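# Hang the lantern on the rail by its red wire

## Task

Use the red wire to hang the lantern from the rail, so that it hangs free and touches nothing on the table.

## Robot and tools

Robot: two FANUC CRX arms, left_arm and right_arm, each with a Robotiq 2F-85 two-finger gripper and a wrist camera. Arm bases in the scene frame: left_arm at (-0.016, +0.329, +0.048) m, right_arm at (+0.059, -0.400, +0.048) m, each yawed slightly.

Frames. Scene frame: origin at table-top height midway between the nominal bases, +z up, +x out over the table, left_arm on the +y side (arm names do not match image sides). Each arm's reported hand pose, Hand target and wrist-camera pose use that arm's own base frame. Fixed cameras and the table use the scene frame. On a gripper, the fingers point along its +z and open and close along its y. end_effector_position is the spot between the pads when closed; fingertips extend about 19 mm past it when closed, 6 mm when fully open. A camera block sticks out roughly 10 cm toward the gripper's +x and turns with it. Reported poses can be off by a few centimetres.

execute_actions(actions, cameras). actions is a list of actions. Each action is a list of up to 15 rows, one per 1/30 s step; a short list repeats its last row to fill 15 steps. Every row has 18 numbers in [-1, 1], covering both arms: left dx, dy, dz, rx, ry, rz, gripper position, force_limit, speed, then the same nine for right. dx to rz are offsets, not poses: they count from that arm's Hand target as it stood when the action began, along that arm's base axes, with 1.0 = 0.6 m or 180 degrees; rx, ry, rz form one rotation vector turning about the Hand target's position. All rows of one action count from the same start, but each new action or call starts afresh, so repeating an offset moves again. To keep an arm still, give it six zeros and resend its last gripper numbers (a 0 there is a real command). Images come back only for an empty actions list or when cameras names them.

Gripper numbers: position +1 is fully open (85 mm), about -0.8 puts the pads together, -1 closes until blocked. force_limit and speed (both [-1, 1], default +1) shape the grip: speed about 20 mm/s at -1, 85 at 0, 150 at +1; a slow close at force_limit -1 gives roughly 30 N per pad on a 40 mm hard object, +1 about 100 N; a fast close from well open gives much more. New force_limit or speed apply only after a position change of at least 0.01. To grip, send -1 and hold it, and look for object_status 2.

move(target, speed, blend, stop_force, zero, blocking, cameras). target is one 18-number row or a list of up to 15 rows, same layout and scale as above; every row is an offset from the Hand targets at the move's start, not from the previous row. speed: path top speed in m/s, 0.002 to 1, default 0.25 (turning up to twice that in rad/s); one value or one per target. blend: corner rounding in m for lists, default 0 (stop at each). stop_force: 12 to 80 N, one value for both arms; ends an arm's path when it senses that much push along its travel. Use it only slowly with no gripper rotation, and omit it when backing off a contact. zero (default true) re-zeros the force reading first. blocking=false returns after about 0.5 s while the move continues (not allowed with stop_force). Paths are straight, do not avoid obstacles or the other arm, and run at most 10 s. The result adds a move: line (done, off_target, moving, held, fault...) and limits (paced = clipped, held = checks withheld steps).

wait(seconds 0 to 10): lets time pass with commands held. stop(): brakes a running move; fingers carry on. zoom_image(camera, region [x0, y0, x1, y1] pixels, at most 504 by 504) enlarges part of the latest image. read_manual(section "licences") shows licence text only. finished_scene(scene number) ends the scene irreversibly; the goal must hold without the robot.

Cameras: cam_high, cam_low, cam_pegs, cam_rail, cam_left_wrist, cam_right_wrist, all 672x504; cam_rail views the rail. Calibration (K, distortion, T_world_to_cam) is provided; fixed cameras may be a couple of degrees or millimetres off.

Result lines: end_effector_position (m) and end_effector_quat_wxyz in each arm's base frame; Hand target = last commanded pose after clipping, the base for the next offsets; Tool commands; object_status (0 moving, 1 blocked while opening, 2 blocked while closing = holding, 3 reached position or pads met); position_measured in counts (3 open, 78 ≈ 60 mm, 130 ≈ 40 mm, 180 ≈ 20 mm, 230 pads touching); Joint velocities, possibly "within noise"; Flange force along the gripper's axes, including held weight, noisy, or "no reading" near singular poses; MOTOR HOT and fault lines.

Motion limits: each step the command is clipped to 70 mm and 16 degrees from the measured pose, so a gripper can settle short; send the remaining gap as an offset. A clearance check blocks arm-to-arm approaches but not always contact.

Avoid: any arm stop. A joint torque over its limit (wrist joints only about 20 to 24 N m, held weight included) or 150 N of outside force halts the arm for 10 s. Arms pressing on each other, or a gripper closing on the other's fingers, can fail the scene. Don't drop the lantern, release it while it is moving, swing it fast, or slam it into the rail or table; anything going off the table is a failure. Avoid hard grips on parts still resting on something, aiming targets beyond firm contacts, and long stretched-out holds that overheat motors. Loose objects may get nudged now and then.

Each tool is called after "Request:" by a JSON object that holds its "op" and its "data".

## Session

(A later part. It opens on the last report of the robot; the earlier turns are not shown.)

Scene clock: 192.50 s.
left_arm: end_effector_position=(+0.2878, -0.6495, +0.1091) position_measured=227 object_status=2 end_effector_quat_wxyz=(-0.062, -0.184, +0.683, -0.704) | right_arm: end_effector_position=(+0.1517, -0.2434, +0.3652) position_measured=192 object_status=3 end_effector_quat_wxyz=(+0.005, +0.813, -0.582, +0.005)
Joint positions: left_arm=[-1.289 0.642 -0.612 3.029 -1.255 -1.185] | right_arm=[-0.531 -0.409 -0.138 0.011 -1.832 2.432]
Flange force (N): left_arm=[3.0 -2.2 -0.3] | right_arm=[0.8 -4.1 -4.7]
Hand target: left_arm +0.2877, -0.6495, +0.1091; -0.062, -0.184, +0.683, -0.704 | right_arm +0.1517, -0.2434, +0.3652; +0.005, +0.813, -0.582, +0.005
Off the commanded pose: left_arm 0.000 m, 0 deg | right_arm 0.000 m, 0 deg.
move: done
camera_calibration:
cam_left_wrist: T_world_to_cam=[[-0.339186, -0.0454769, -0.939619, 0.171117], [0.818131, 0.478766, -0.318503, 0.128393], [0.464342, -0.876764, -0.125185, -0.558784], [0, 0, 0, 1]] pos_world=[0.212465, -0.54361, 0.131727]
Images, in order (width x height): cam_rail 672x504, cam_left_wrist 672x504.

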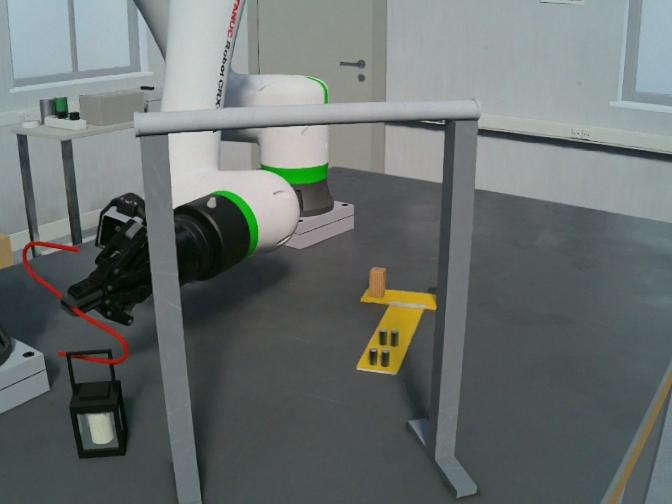

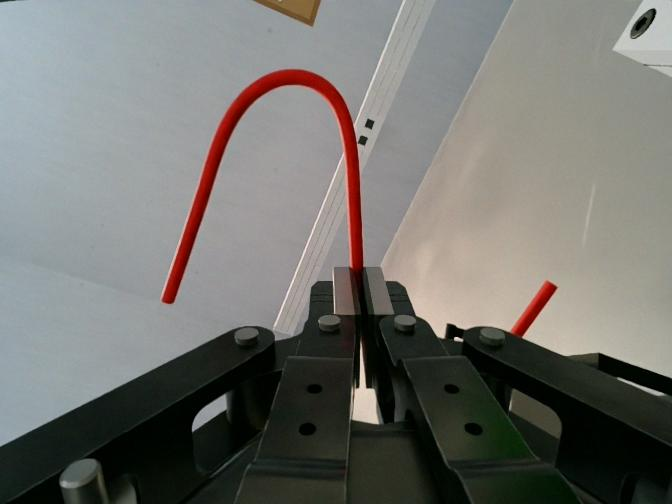

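Request:
{"op": "move", "data": {"target": [[0.038,0.0067,0.058,-0.034,0.191,0,-1,0.5,-1, 0,0,0,0,0,0,-0.5,0.5,-1],[0.105,0.0185,0.067,-0.068,0.383,0,-1,0.5,-1, 0,0,0,0,0,0,-0.5,0.5,-1]], "speed": 0.08, "blend": 0.01, "cameras": ["cam_rail","cam_left_wrist","cam_low"]}}

Request:
{"op": "zoom_image", "data": {"camera": "cam_rail", "region": [20, 180, 220, 480]}}

Scene clock: 201.00 s.
left_arm: end_effector_position=(+0.3507, -0.6384, +0.1493) position_measured=227 object_status=2 end_effector_quat_wxyz=(+0.455, +0.542, -0.454, +0.541) | right_arm: end_effector_position=(+0.1517, -0.2434, +0.3652) position_measured=192 object_status=3 end_effector_quat_wxyz=(+0.005, +0.813, -0.582, +0.005)
Joint positions: left_arm=[-1.124 0.573 -0.593 2.846 -1.182 0.117] | right_arm=[-0.531 -0.409 -0.138 0.011 -1.832 2.432]
Flange force (N): left_arm=[0.4 1.4 -1.3] | right_arm=[0.5 -4.1 -4.2]
Hand target: left_arm +0.3507, -0.6384, +0.1493; +0.455, +0.542, -0.454, +0.541 | right_arm +0.1517, -0.2434, +0.3652; +0.005, +0.813, -0.582, +0.005
Off the commanded pose: left_arm 0.000 m, 0 deg | right_arm 0.000 m, 0 deg.
move: done
camera_calibration:
cam_left_wrist: T_world_to_cam=[[-0.987039, -0.160478, 0.000217663, 0.244222], [-0.052916, 0.324185, -0.944513, 0.384642], [0.151503, -0.932283, -0.328475, -0.468632], [0, 0, 0, 1]] pos_world=[0.332409, -0.522401, 0.209312]
Images, in order (width x height): cam_low 672x504, cam_rail 672x504, cam_left_wrist 672x504.

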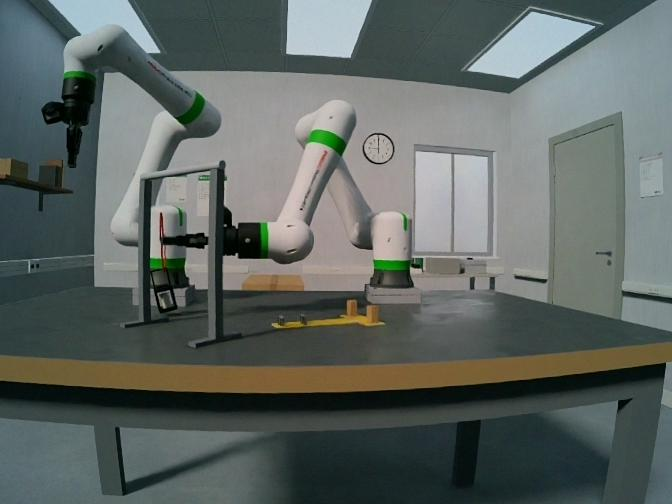

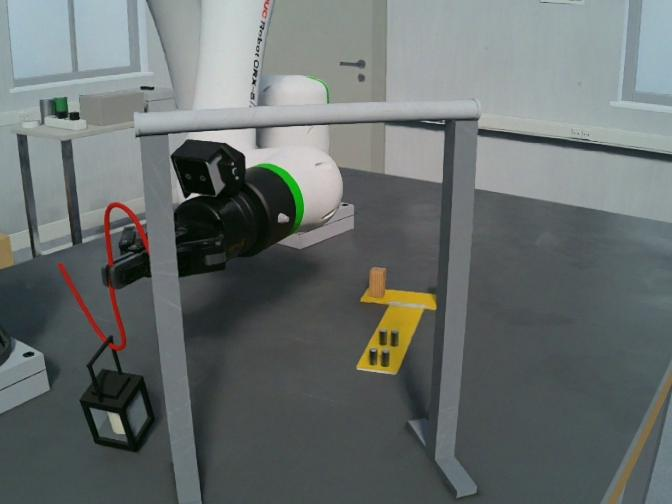

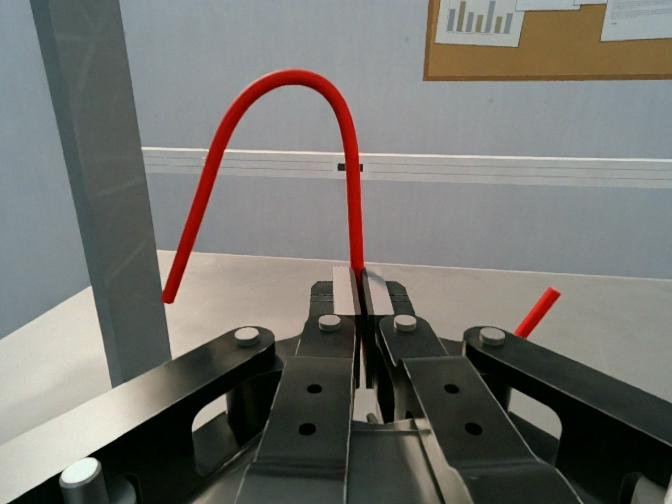

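Scaled by 1.680 from the camera's 672x504 image, which has a finer 960x720 frame.

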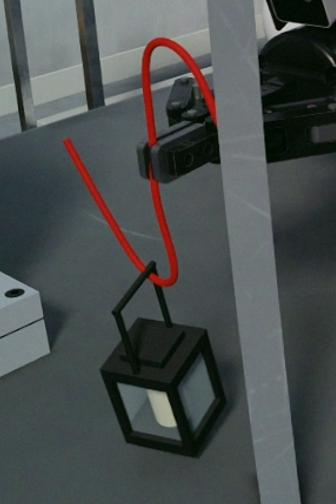

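Request:
{"op": "move", "data": {"target": [[-0.02,0.05,0.1,0,0,0,-1,0.5,-1, 0,0,0,0,0,0,-0.5,0.5,-1],[-0.033,0.15,0.3,0,0,-0.111,-1,0.5,-1, 0,0,0,0,0,0,-0.5,0.5,-1],[0.147,0.149,0.3,0,0,-0.111,-1,0.5,-1, 0,0,0,0,0,0,-0.5,0.5,-1]], "speed": 0.1, "blend": 0.03, "cameras": ["cam_rail","cam_left_wrist","cam_low","cam_high"]}}

Request:
{"op": "zoom_image", "data": {"camera": "cam_high", "region": [300, 20, 500, 200]}}

Scene clock: 206.27 s.
left_arm: end_effector_position=(+0.4389, -0.5490, +0.3293) position_measured=227 object_status=2 end_effector_quat_wxyz=(+0.542, +0.455, -0.541, +0.454) | right_arm: end_effector_position=(+0.1517, -0.2434, +0.3652) position_measured=192 object_status=3 end_effector_quat_wxyz=(+0.005, +0.813, -0.582, +0.005)
Joint positions: left_arm=[-0.515 0.413 -0.415 1.827 -1.343 0.716] | right_arm=[-0.531 -0.409 -0.138 0.011 -1.832 2.432]
Flange force (N): left_arm=[-1.1 3.9 -0.5] | right_arm=[0.8 -4.2 -4.7]
Hand target: left_arm +0.4389, -0.5490, +0.3293; +0.542, +0.455, -0.541, +0.454 | right_arm +0.1517, -0.2434, +0.3652; +0.005, +0.813, -0.582, +0.005
Off the commanded pose: left_arm 0.000 m, 0 deg | right_arm 0.000 m, 0 deg.
move: done
camera_calibration:
cam_left_wrist: T_world_to_cam=[[-0.982456, 0.186497, 0.000301324, 0.534014], [0.0609627, 0.322674, -0.944545, 0.479527], [-0.176252, -0.927955, -0.328383, -0.193256], [0, 0, 0, 1]] pos_world=[0.46135, -0.433656, 0.389312]
Images, in order (width x height): cam_high 672x504, cam_low 672x504, cam_rail 672x504, cam_left_wrist 672x504.

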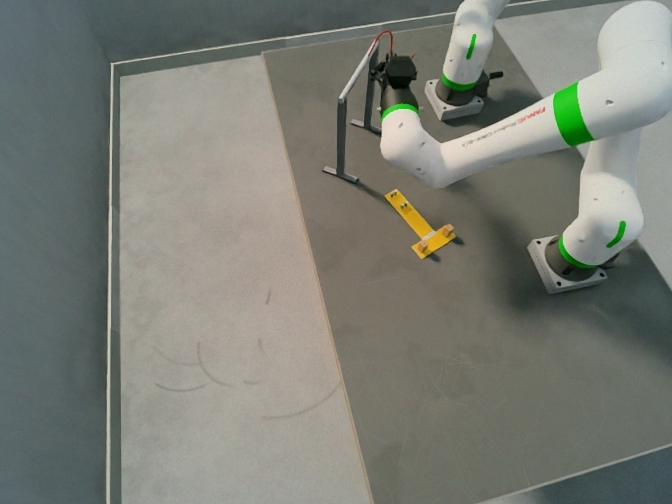

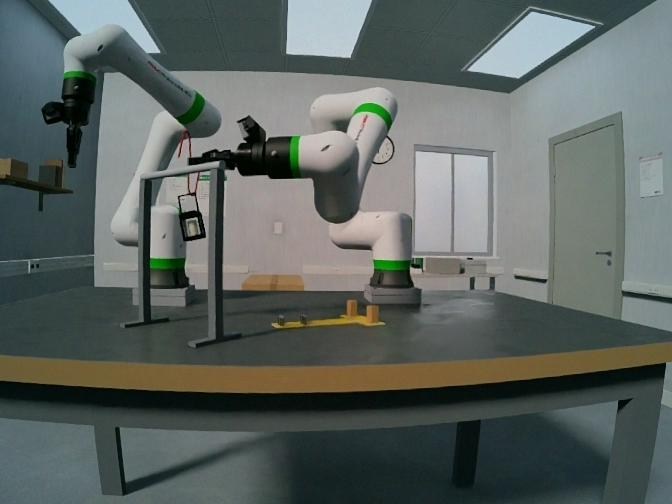

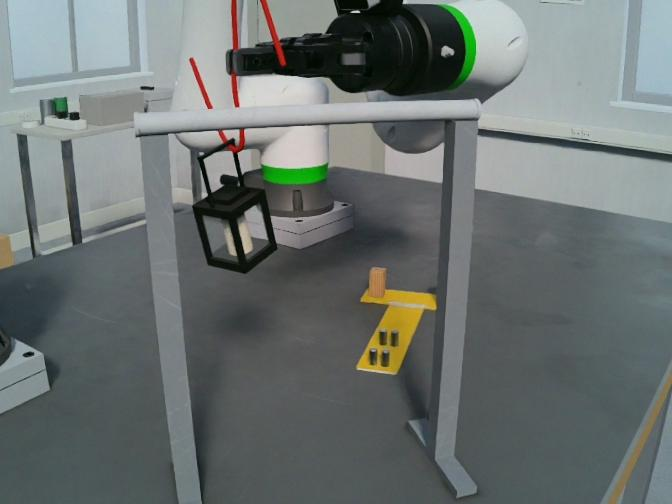

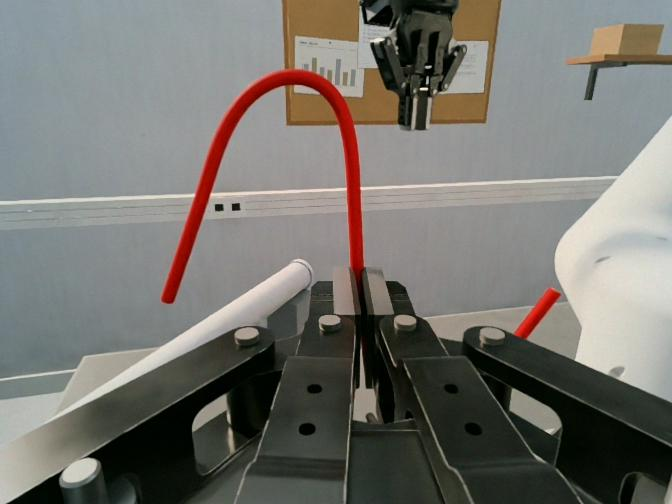

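Scaled by 2.520 from the camera's 672x504 image, which has a finer 960x720 frame.

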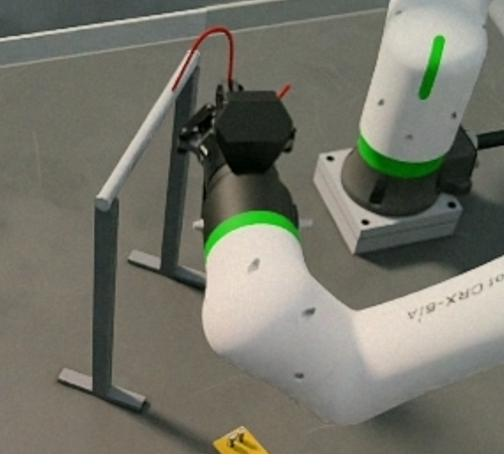

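Request:
{"op": "move", "data": {"target": [0.1025,-0.018,0,0,0,0,-1,0.5,-1, 0,0,0,0,0,0,-0.5,0.5,-1], "speed": 0.06, "cameras": ["cam_rail","cam_left_wrist","cam_low"]}}

Request:
{"op": "zoom_image", "data": {"camera": "cam_low", "region": [120, 100, 320, 260]}}

Scene clock: 208.03 s.
left_arm: end_effector_position=(+0.5004, -0.5598, +0.3293) position_measured=227 object_status=2 end_effector_quat_wxyz=(+0.542, +0.455, -0.541, +0.454) | right_arm: end_effector_position=(+0.1517, -0.2434, +0.3652) position_measured=192 object_status=3 end_effector_quat_wxyz=(+0.005, +0.813, -0.582, +0.005)
Joint positions: left_arm=[-0.471 0.541 -0.227 1.781 -1.359 0.782] | right_arm=[-0.531 -0.409 -0.138 0.011 -1.832 2.432]
Flange force (N): left_arm=[-0.7 3.6 -0.8] | right_arm=[0.8 -4.2 -4.1]
Hand target: left_arm +0.5004, -0.5598, +0.3293; +0.542, +0.455, -0.541, +0.454 | right_arm +0.1517, -0.2434, +0.3652; +0.005, +0.813, -0.582, +0.005
Off the commanded pose: left_arm 0.000 m, 0 deg | right_arm 0.000 m, 0 deg.
move: done
camera_calibration:
cam_left_wrist: T_world_to_cam=[[-0.982456, 0.186497, 0.000301324, 0.596449], [0.0609627, 0.322674, -0.944545, 0.479263], [-0.176252, -0.927955, -0.328383, -0.192439], [0, 0, 0, 1]] pos_world=[0.52285, -0.444456, 0.389312]
Images, in order (width x height): cam_low 672x504, cam_rail 672x504, cam_left_wrist 672x504.

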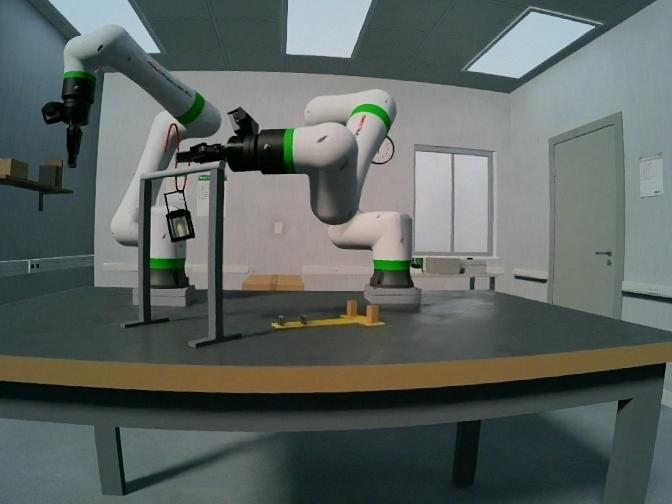

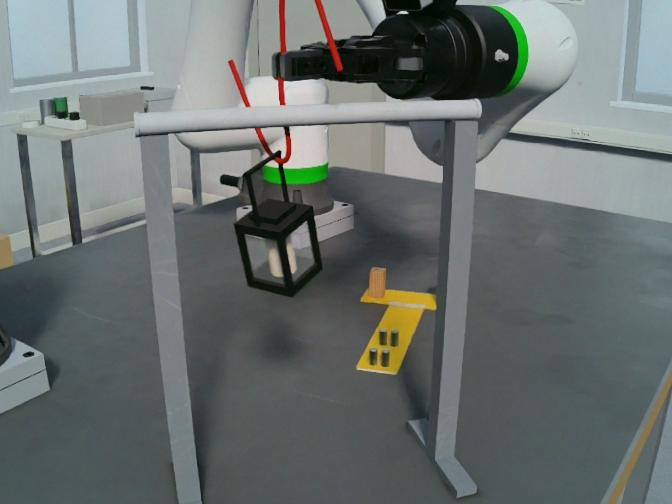

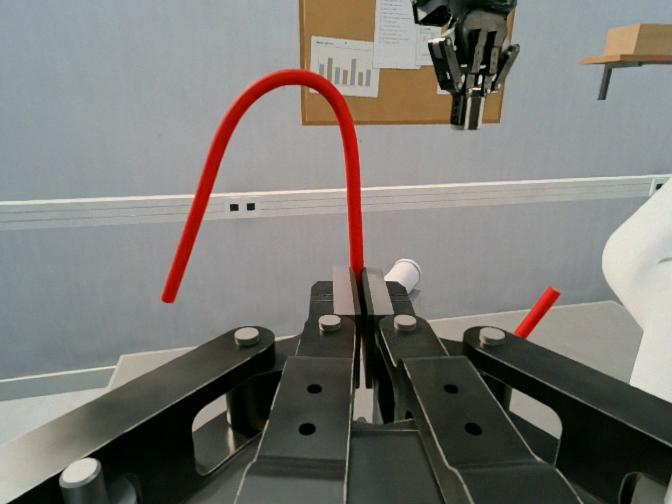

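Scaled by 2.520 from the camera's 672x504 image, which has a finer 960x720 frame.

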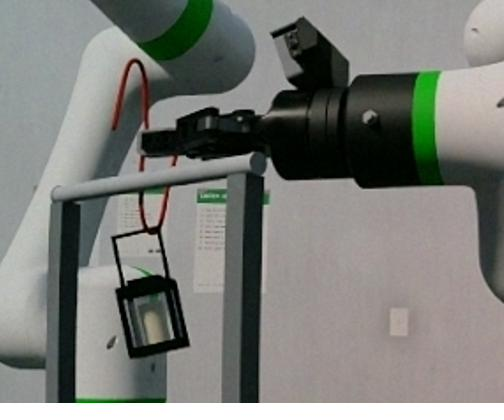

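Request:
{"op": "move", "data": {"target": [0.005,-0.005,-0.11,0,0,0,-1,0.5,-1, 0,0,0,0,0,0,-0.5,0.5,-1], "speed": 0.06, "cameras": ["cam_rail","cam_low"]}}

Request:
{"op": "move", "data": {"target": [0.006,-0.006,-0.065,0,0,0,-1,0.5,-1, 0,0,0,0,0,0,-0.5,0.5,-1], "speed": 0.015, "stop_force": 12, "cameras": ["cam_rail","cam_left_wrist","cam_low"]}}

Request:
{"op": "zoom_image", "data": {"camera": "cam_low", "region": [120, 100, 320, 320]}}

Scene clock: 209.40 s.
left_arm: end_effector_position=(+0.5006, -0.5613, +0.3045) position_measured=227 object_status=2 end_effector_quat_wxyz=(+0.543, +0.452, -0.542, +0.456) | right_arm: end_effector_position=(+0.1517, -0.2434, +0.3652) position_measured=192 object_status=3 end_effector_quat_wxyz=(+0.005, +0.813, -0.582, +0.005)
Joint positions: left_arm=[-0.476 0.575 -0.24 1.794 -1.371 0.729] | right_arm=[-0.531 -0.409 -0.138 0.011 -1.832 2.432]
Flange force (N): left_arm=[68.7 25.0 10.4] | right_arm=[1.0 -4.0 -4.5]
Flange force when the fault began (N): left_arm=[98.3 42.3 8.9]
Hand target: left_arm +0.5006, -0.5613, +0.3045; +0.543, +0.452, -0.542, +0.456 (not the last commanded pose) | right_arm +0.1517, -0.2434, +0.3652; +0.005, +0.813, -0.582, +0.005
Tool commands: left_gripper/position=-1.0 left_gripper/force_limit=+0.498039 left_gripper/speed=-1.0 right_gripper/position=-0.5 right_gripper/force_limit=+0.5 right_gripper/speed=-1.0
Off the commanded pose: left_arm 0.041 m, 0 deg | right_arm 0.000 m, 0 deg.
TORQUE FAULT: the external load on joint 5 (wrist pitch) of the left arm reached its load limit, and that arm stopped. A torque fault puts only its own arm into a fault stop. That arm's remaining commands of this call were not run. That arm may still press on what stopped it. That arm is still stopped at the end of this call. That arm stays stopped for about 10 more seconds. Until then a move that you send moves the other arm only, and its call returns only when the move has ended. Once the stop has ended, the next robot result says so. If the stop ends while you think or write, that arm runs what you send next, counted from a new Hand target: where the arm stands when the stop ends. While its stop runs, that arm takes no new command, but its gripper still runs the gripper command that each later call begins with. Until it ends, the stop uses up actions while you think or wait. An arm that is not stopped still takes commands.
move: fault (left_arm)
Images, in order (width x height): cam_low 672x504, cam_rail 672x504.

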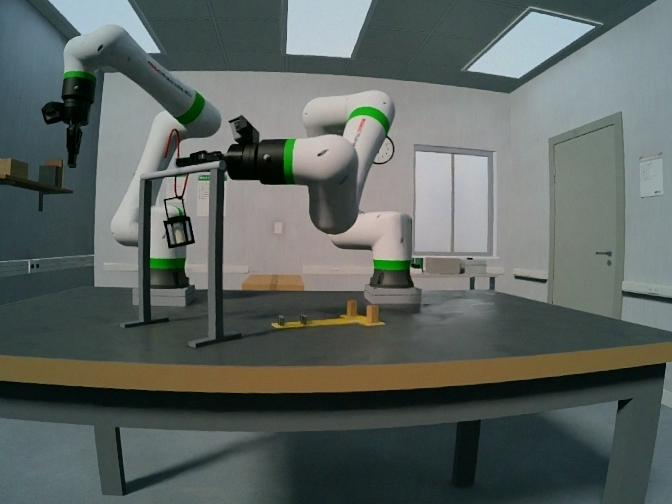

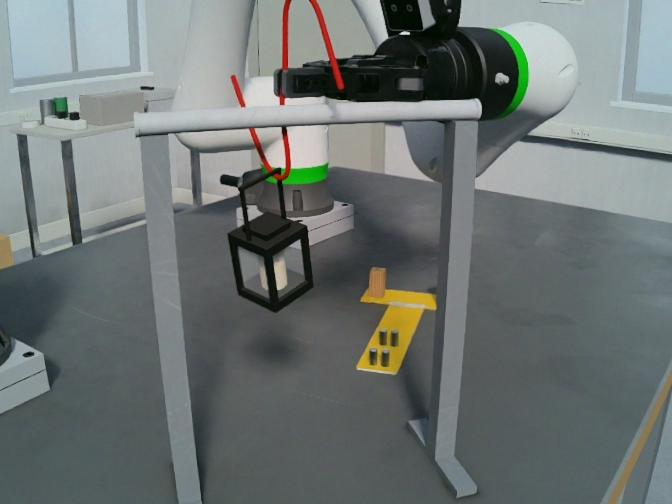

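not run: an earlier result of this reply reported a stop or a fault. Calls in your next reply go to the robot.

Scaled by 2.291 from the camera's 672x504 image, which has a finer 960x720 frame.

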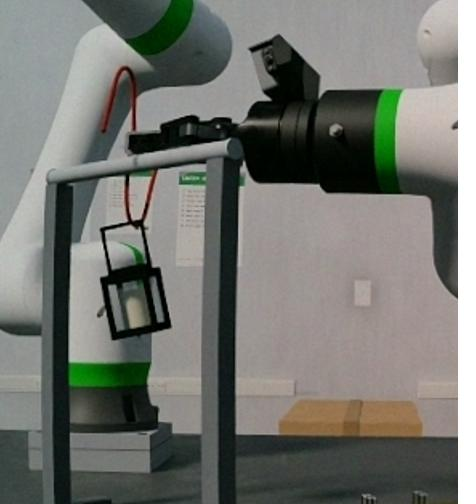

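Request:
{"op": "wait", "data": {"seconds": 10}}

Request:
{"op": "move", "data": {"target": [[-0.01,0.01,0.04,0,0,0,-1,0.5,-1, 0,0,0,0,0,0,-0.5,0.5,-1],[0.004,-0.004,0.042,0,0,0.111,-1,0.5,-1, 0,0,0,0,0,0,-0.5,0.5,-1]], "speed": 0.06, "cameras": ["cam_rail","cam_left_wrist","cam_low"]}}

Request:
{"op": "zoom_image", "data": {"camera": "cam_low", "region": [120, 100, 320, 260]}}

Scene clock: 220.40 s.
left_arm: end_effector_position=(+0.5006, -0.5613, +0.3045) position_measured=227 object_status=2 end_effector_quat_wxyz=(+0.543, +0.452, -0.542, +0.456) | right_arm: end_effector_position=(+0.1517, -0.2434, +0.3652) position_measured=192 object_status=3 end_effector_quat_wxyz=(+0.005, +0.813, -0.582, +0.005)
Joint positions: left_arm=[-0.476 0.575 -0.24 1.794 -1.371 0.729] | right_arm=[-0.531 -0.409 -0.138 0.011 -1.832 2.432]
Flange force (N): left_arm=[69.0 24.9 10.4] | right_arm=[0.5 -4.0 -4.6]
Hand target: left_arm +0.5006, -0.5613, +0.3045; +0.543, +0.452, -0.542, +0.456 (not the last commanded pose) | right_arm +0.1517, -0.2434, +0.3652; +0.005, +0.813, -0.582, +0.005
Tool commands: left_gripper/position=-1.0 left_gripper/force_limit=+0.498039 left_gripper/speed=-1.0 right_gripper/position=-0.5 right_gripper/force_limit=+0.5 right_gripper/speed=-1.0
Off the commanded pose: left_arm 0.041 m, 0 deg | right_arm 0.000 m, 0 deg.
TORQUE FAULT, CONTINUED: the left arm's stop, for the torque fault of joint 5 (wrist pitch) that an earlier result reported, is over. The rest of the stop counts as 19 of the actions that you can send in this scene. That arm's target is now where it stood when the stop ended, not its last command. That arm keeps its grip as last carried out and accepts commands again: back off and push less far. That arm stops again whenever a joint's load reaches its limit.
wait: 10.00 s; at rest from the start

Scene clock: 224.30 s.
left_arm: end_effector_position=(+0.5030, -0.5637, +0.3297) position_measured=227 object_status=2 end_effector_quat_wxyz=(+0.455, +0.539, -0.455, +0.543) | right_arm: end_effector_position=(+0.1517, -0.2434, +0.3652) position_measured=192 object_status=3 end_effector_quat_wxyz=(+0.005, +0.813, -0.582, +0.005)
Joint positions: left_arm=[-0.678 0.352 -0.456 2.262 -1.029 0.558] | right_arm=[-0.531 -0.409 -0.138 0.011 -1.832 2.432]
Flange force (N): left_arm=[-7.1 12.9 -10.5] | right_arm=[0.8 -4.0 -4.3]
Hand target: left_arm +0.5030, -0.5637, +0.3297; +0.455, +0.539, -0.455, +0.543 | right_arm +0.1517, -0.2434, +0.3652; +0.005, +0.813, -0.582, +0.005
Off the commanded pose: left_arm 0.000 m, 0 deg | right_arm 0.000 m, 0 deg.
move: done
camera_calibration:
cam_left_wrist: T_world_to_cam=[[-0.987462, -0.157774, -0.00502994, 0.409998], [-0.0465931, 0.321762, -0.945673, 0.534685], [0.150821, -0.933583, -0.325079, -0.364325], [0, 0, 0, 1]] pos_world=[0.484718, -0.447482, 0.389265]
Images, in order (width x height): cam_low 672x504, cam_rail 672x504, cam_left_wrist 672x504.

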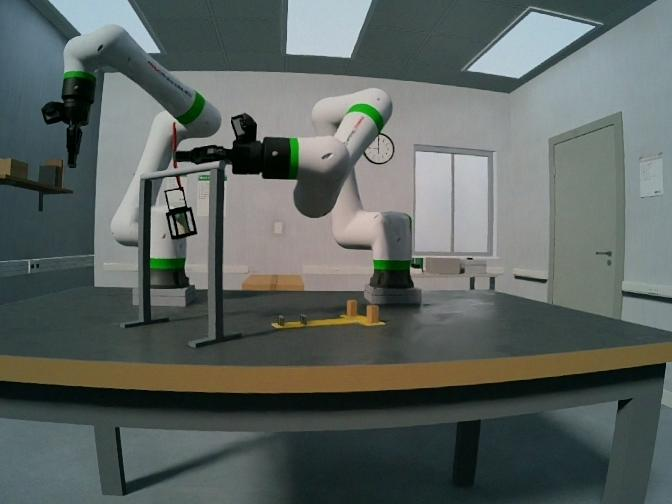

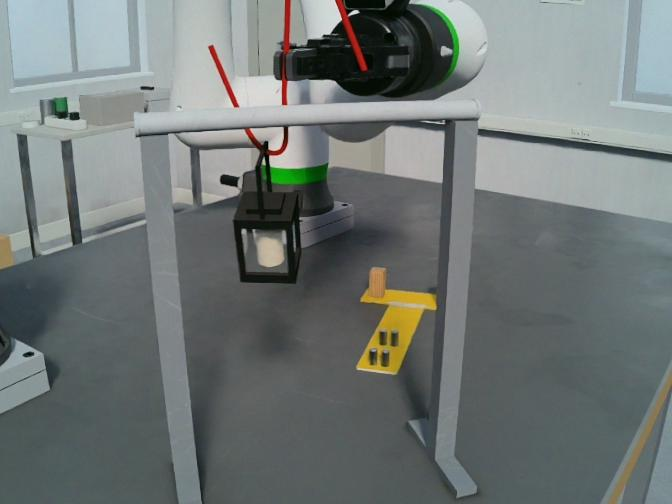

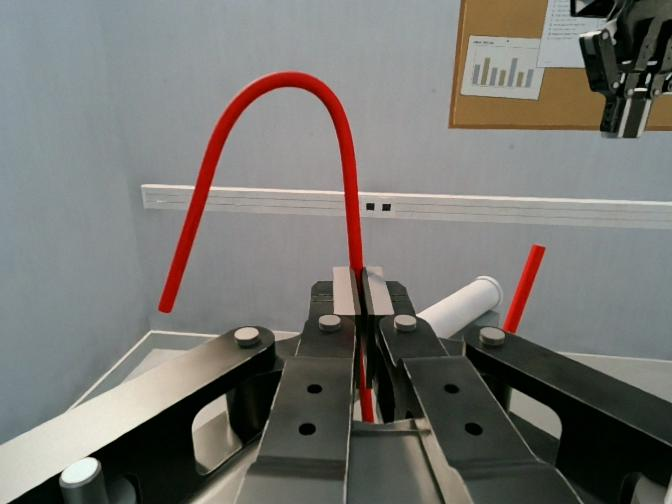

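Scaled by 2.520 from the camera's 672x504 image, which has a finer 960x720 frame.

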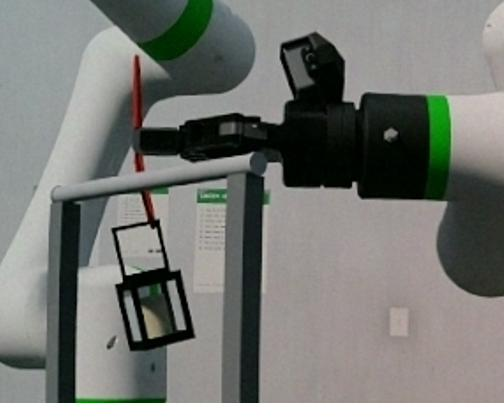

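Request:
{"op": "move", "data": {"target": [0.004,-0.004,-0.16,0,0,0,-1,0.5,-1, 0,0,0,0,0,0,-0.5,0.5,-1], "speed": 0.025, "stop_force": 12, "cameras": ["cam_rail","cam_left_wrist","cam_low"]}}

Request:
{"op": "zoom_image", "data": {"camera": "cam_rail", "region": [180, 0, 480, 300]}}

Scene clock: 225.27 s.
left_arm: end_effector_position=(+0.5032, -0.5637, +0.3281) position_measured=227 object_status=2 end_effector_quat_wxyz=(+0.455, +0.539, -0.455, +0.543) | right_arm: end_effector_position=(+0.1517, -0.2434, +0.3652) position_measured=192 object_status=3 end_effector_quat_wxyz=(+0.005, +0.813, -0.582, +0.005)
Joint positions: left_arm=[-0.679 0.354 -0.457 2.265 -1.031 0.554] | right_arm=[-0.531 -0.409 -0.138 0.011 -1.832 2.432]
Flange force (N): left_arm=[8.2 11.3 -8.9] | right_arm=[0.8 -4.2 -4.7]
Hand target: left_arm +0.5032, -0.5637, +0.3280; +0.455, +0.539, -0.455, +0.543 (not the last commanded pose) | right_arm +0.1517, -0.2434, +0.3652; +0.005, +0.813, -0.582, +0.005
Off the commanded pose: left_arm 0.094 m, 0 deg | right_arm 0.000 m, 0 deg.
move: contact (left_arm)
camera_calibration:
cam_left_wrist: T_world_to_cam=[[-0.987388, -0.158226, -0.00548461, 0.409942], [-0.0462064, 0.321132, -0.945906, 0.532757], [0.151428, -0.933723, -0.324393, -0.36538], [0, 0, 0, 1]] pos_world=[0.484717, -0.447386, 0.38766]
Images, in order (width x height): cam_low 672x504, cam_rail 672x504, cam_left_wrist 672x504.

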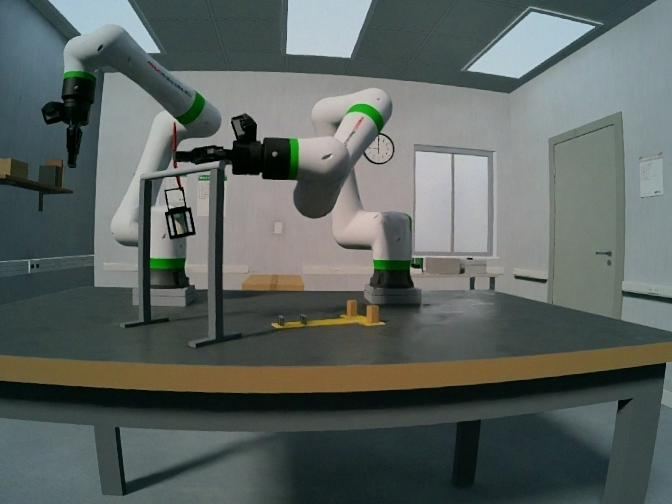

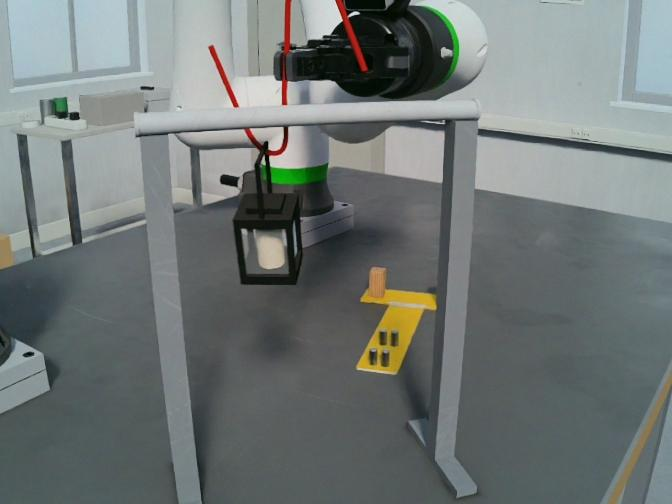

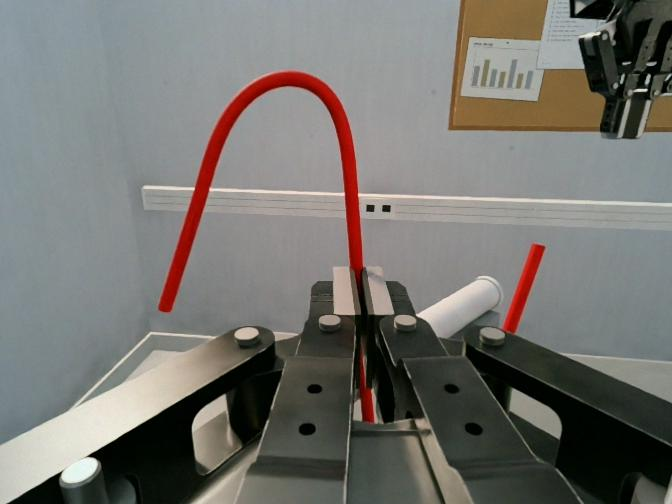

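Scaled by 1.680 from the camera's 672x504 image, which has a finer 960x720 frame.

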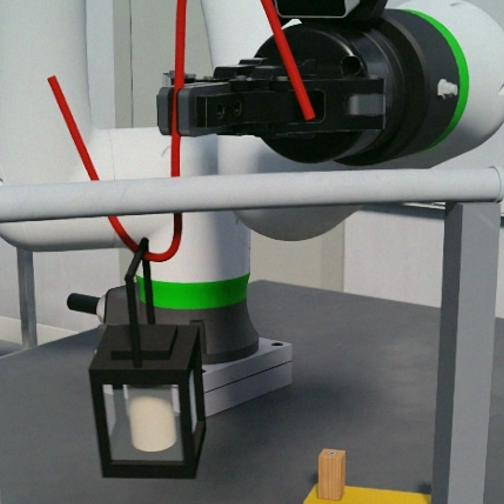

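Request:
{"op": "move", "data": {"target": [0.004,-0.004,-0.157,0,0,0,-1,0.5,-1, 0,0,0,0,0,0,-0.5,0.5,-1], "speed": 0.025, "stop_force": 22, "cameras": ["cam_rail","cam_left_wrist","cam_low"]}}

Request:
{"op": "zoom_image", "data": {"camera": "cam_rail", "region": [180, 0, 480, 300]}}

Scene clock: 226.67 s.
left_arm: end_effector_position=(+0.5035, -0.5642, +0.3114) position_measured=227 object_status=2 end_effector_quat_wxyz=(+0.455, +0.539, -0.455, +0.543) | right_arm: end_effector_position=(+0.1517, -0.2434, +0.3652) position_measured=192 object_status=3 end_effector_quat_wxyz=(+0.005, +0.813, -0.582, +0.005)
Joint positions: left_arm=[-0.682 0.379 -0.465 2.283 -1.051 0.523] | right_arm=[-0.531 -0.409 -0.138 0.011 -1.832 2.432]
Flange force (N): left_arm=[30.3 16.0 -12.0] | right_arm=[1.1 -4.0 -4.3]
Hand target: left_arm +0.5035, -0.5642, +0.3114; +0.455, +0.539, -0.455, +0.543 (not the last commanded pose) | right_arm +0.1517, -0.2434, +0.3652; +0.005, +0.813, -0.582, +0.005
Off the commanded pose: left_arm 0.078 m, 0 deg | right_arm 0.000 m, 0 deg.
move: contact (left_arm)
camera_calibration:
cam_left_wrist: T_world_to_cam=[[-0.987433, -0.157939, -0.00568173, 0.41039], [-0.045897, 0.320979, -0.945974, 0.516848], [0.15123, -0.933824, -0.324194, -0.371379], [0, 0, 0, 1]] pos_world=[0.485118, -0.447884, 0.370858]
Images, in order (width x height): cam_low 672x504, cam_rail 672x504, cam_left_wrist 672x504.

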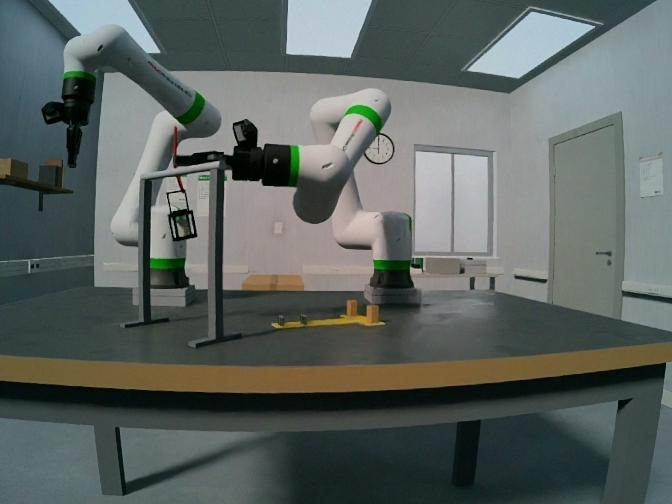

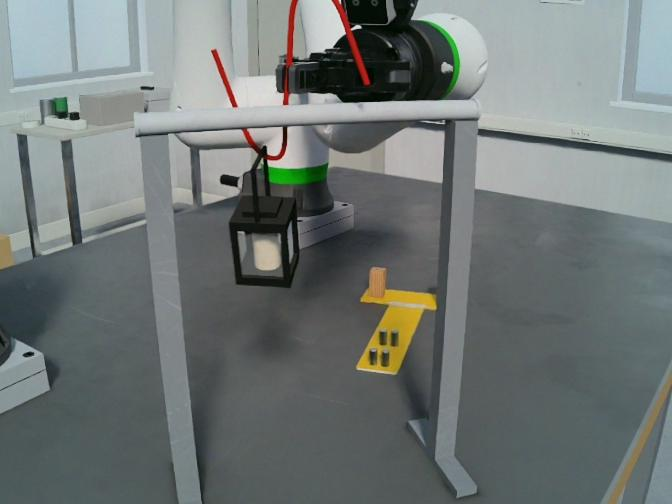

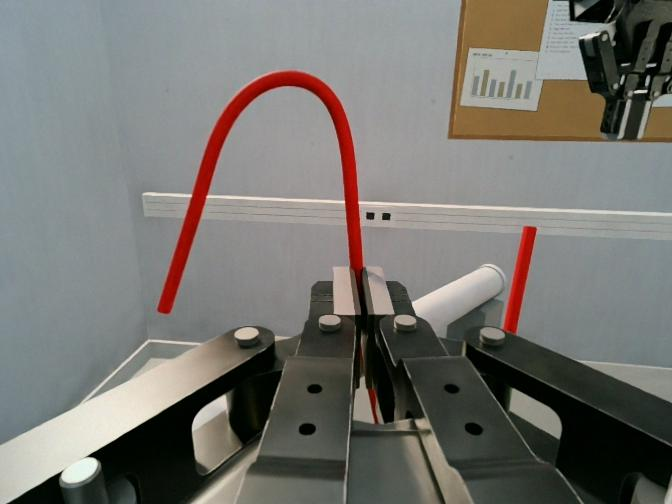

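Scaled by 1.680 from the camera's 672x504 image, which has a finer 960x720 frame.

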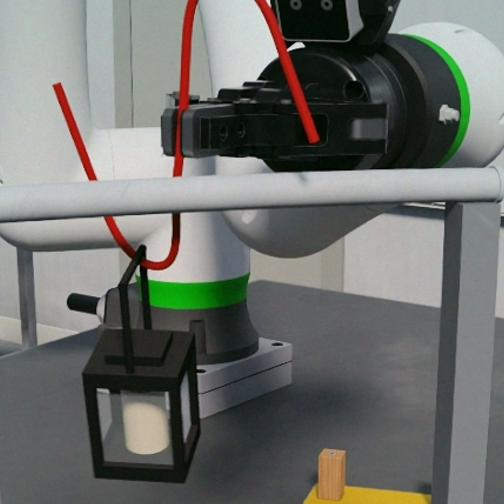

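Request:
{"op": "move", "data": {"target": [[0,0,0.02,0,0,0,-1,0.5,-1, 0,0,0,0,0,0,-0.5,0.5,-1],[-0.022,0.02,0.02,0,0,0,-1,0.5,-1, 0,0,0,0,0,0,-0.5,0.5,-1]], "speed": 0.04}}

Request:
{"op": "move", "data": {"target": [0,0,-0.15,0,0,0,-1,0.5,-1, 0,0,0,0,0,0,-0.5,0.5,-1], "speed": 0.025, "stop_force": 20, "cameras": ["cam_rail","cam_left_wrist","cam_low"]}}

Request:
{"op": "zoom_image", "data": {"camera": "cam_rail", "region": [180, 0, 480, 300]}}

Scene clock: 228.43 s.
left_arm: end_effector_position=(+0.4904, -0.5522, +0.3234) position_measured=227 object_status=2 end_effector_quat_wxyz=(+0.455, +0.539, -0.455, +0.543) | right_arm: end_effector_position=(+0.1517, -0.2434, +0.3652) position_measured=192 object_status=3 end_effector_quat_wxyz=(+0.005, +0.813, -0.582, +0.005)
Joint positions: left_arm=[-0.679 0.325 -0.508 2.274 -1.045 0.534] | right_arm=[-0.531 -0.409 -0.138 0.011 -1.832 2.432]
Flange force (N): left_arm=[-0.9 2.5 -1.6] | right_arm=[0.8 -4.2 -4.7]
Hand target: left_arm +0.4903, -0.5522, +0.3234; +0.455, +0.539, -0.455, +0.543 | right_arm +0.1517, -0.2434, +0.3652; +0.005, +0.813, -0.582, +0.005
Off the commanded pose: left_arm 0.000 m, 0 deg | right_arm 0.000 m, 0 deg.
move: done

Scene clock: 232.77 s.
left_arm: end_effector_position=(+0.4903, -0.5522, +0.2334) position_measured=227 object_status=2 end_effector_quat_wxyz=(+0.455, +0.539, -0.455, +0.543) | right_arm: end_effector_position=(+0.1517, -0.2434, +0.3652) position_measured=192 object_status=3 end_effector_quat_wxyz=(+0.005, +0.813, -0.582, +0.005)
Joint positions: left_arm=[-0.695 0.476 -0.541 2.359 -1.163 0.376] | right_arm=[-0.531 -0.409 -0.138 0.011 -1.832 2.432]
Flange force (N): left_arm=[7.1 -4.1 -0.5] | right_arm=[0.7 -4.7 -4.3]
Hand target: left_arm +0.4903, -0.5522, +0.2334; +0.455, +0.539, -0.455, +0.543 | right_arm +0.1517, -0.2434, +0.3652; +0.005, +0.813, -0.582, +0.005
Off the commanded pose: left_arm 0.000 m, 0 deg | right_arm 0.000 m, 0 deg.
move: done
camera_calibration:
cam_left_wrist: T_world_to_cam=[[-0.987433, -0.157933, -0.00569665, 0.398815], [-0.0458956, 0.32107, -0.945943, 0.438635], [0.151225, -0.933794, -0.324283, -0.383422], [0, 0, 0, 1]] pos_world=[0.471918, -0.435884, 0.292858]
Images, in order (width x height): cam_low 672x504, cam_rail 672x504, cam_left_wrist 672x504.

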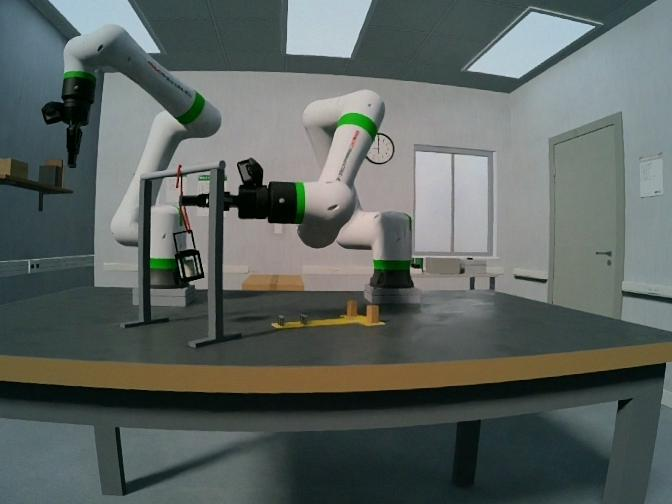

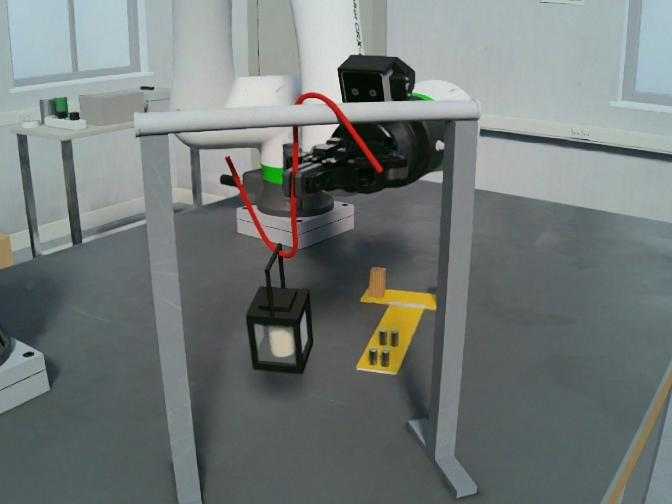

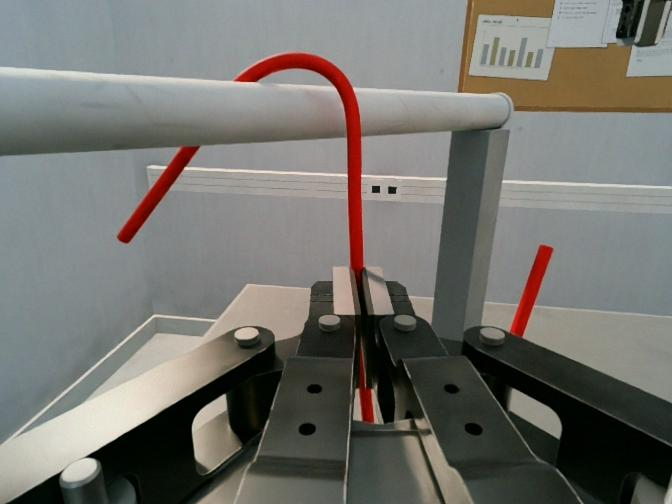

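Scaled by 1.680 from the camera's 672x504 image, which has a finer 960x720 frame.

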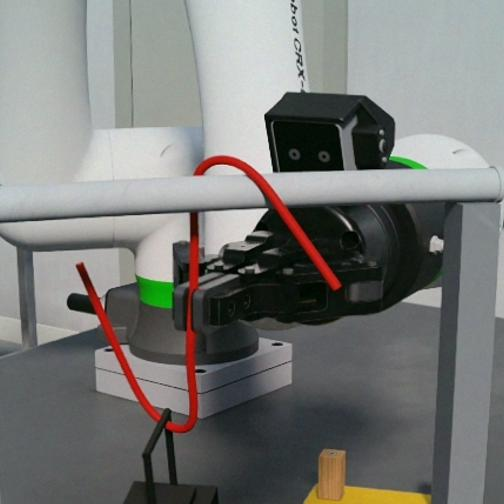

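Request:
{"op": "move", "data": {"target": [0,0,-0.04,0,0,0,-1,0.5,-1, 0,0,0,0,0,0,-0.5,0.5,-1], "speed": 0.015, "stop_force": 12, "cameras": ["cam_rail","cam_left_wrist"]}}

Request:
{"op": "zoom_image", "data": {"camera": "cam_rail", "region": [180, 0, 480, 300]}}

Scene clock: 234.30 s.
left_arm: end_effector_position=(+0.4904, -0.5522, +0.2225) position_measured=227 object_status=2 end_effector_quat_wxyz=(+0.455, +0.539, -0.455, +0.543) | right_arm: end_effector_position=(+0.1517, -0.2434, +0.3652) position_measured=192 object_status=3 end_effector_quat_wxyz=(+0.005, +0.813, -0.582, +0.005)
Joint positions: left_arm=[-0.697 0.497 -0.542 2.367 -1.178 0.358] | right_arm=[-0.531 -0.409 -0.138 0.011 -1.832 2.432]
Flange force (N): left_arm=[18.9 -8.7 1.1] | right_arm=[0.8 -4.4 -4.6]
Hand target: left_arm +0.4904, -0.5522, +0.2225; +0.455, +0.539, -0.455, +0.543 (not the last commanded pose) | right_arm +0.1517, -0.2434, +0.3652; +0.005, +0.813, -0.582, +0.005
Off the commanded pose: left_arm 0.013 m, 0 deg | right_arm 0.000 m, 0 deg.
move: contact (left_arm)
camera_calibration:
cam_left_wrist: T_world_to_cam=[[-0.987423, -0.157996, -0.0057719, 0.398742], [-0.0457972, 0.320778, -0.946046, 0.428179], [0.151323, -0.933884, -0.32398, -0.387129], [0, 0, 0, 1]] pos_world=[0.471918, -0.435884, 0.281956]
Images, in order (width x height): cam_rail 672x504, cam_left_wrist 672x504.

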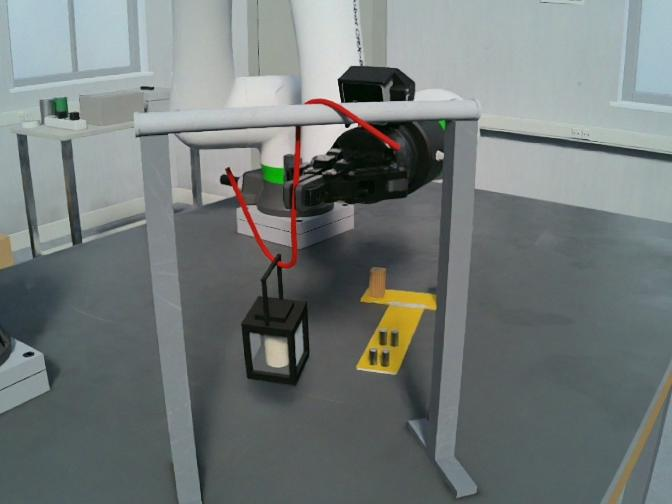

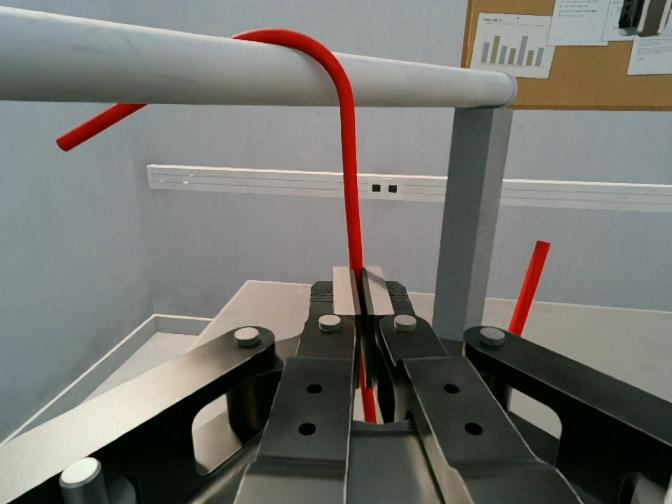

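Scaled by 1.680 from the camera's 672x504 image, which has a finer 960x720 frame.

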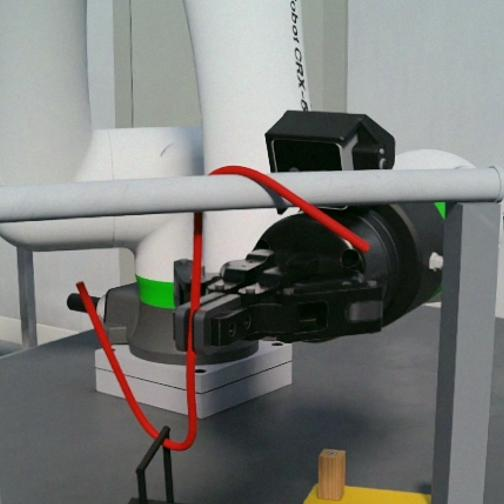

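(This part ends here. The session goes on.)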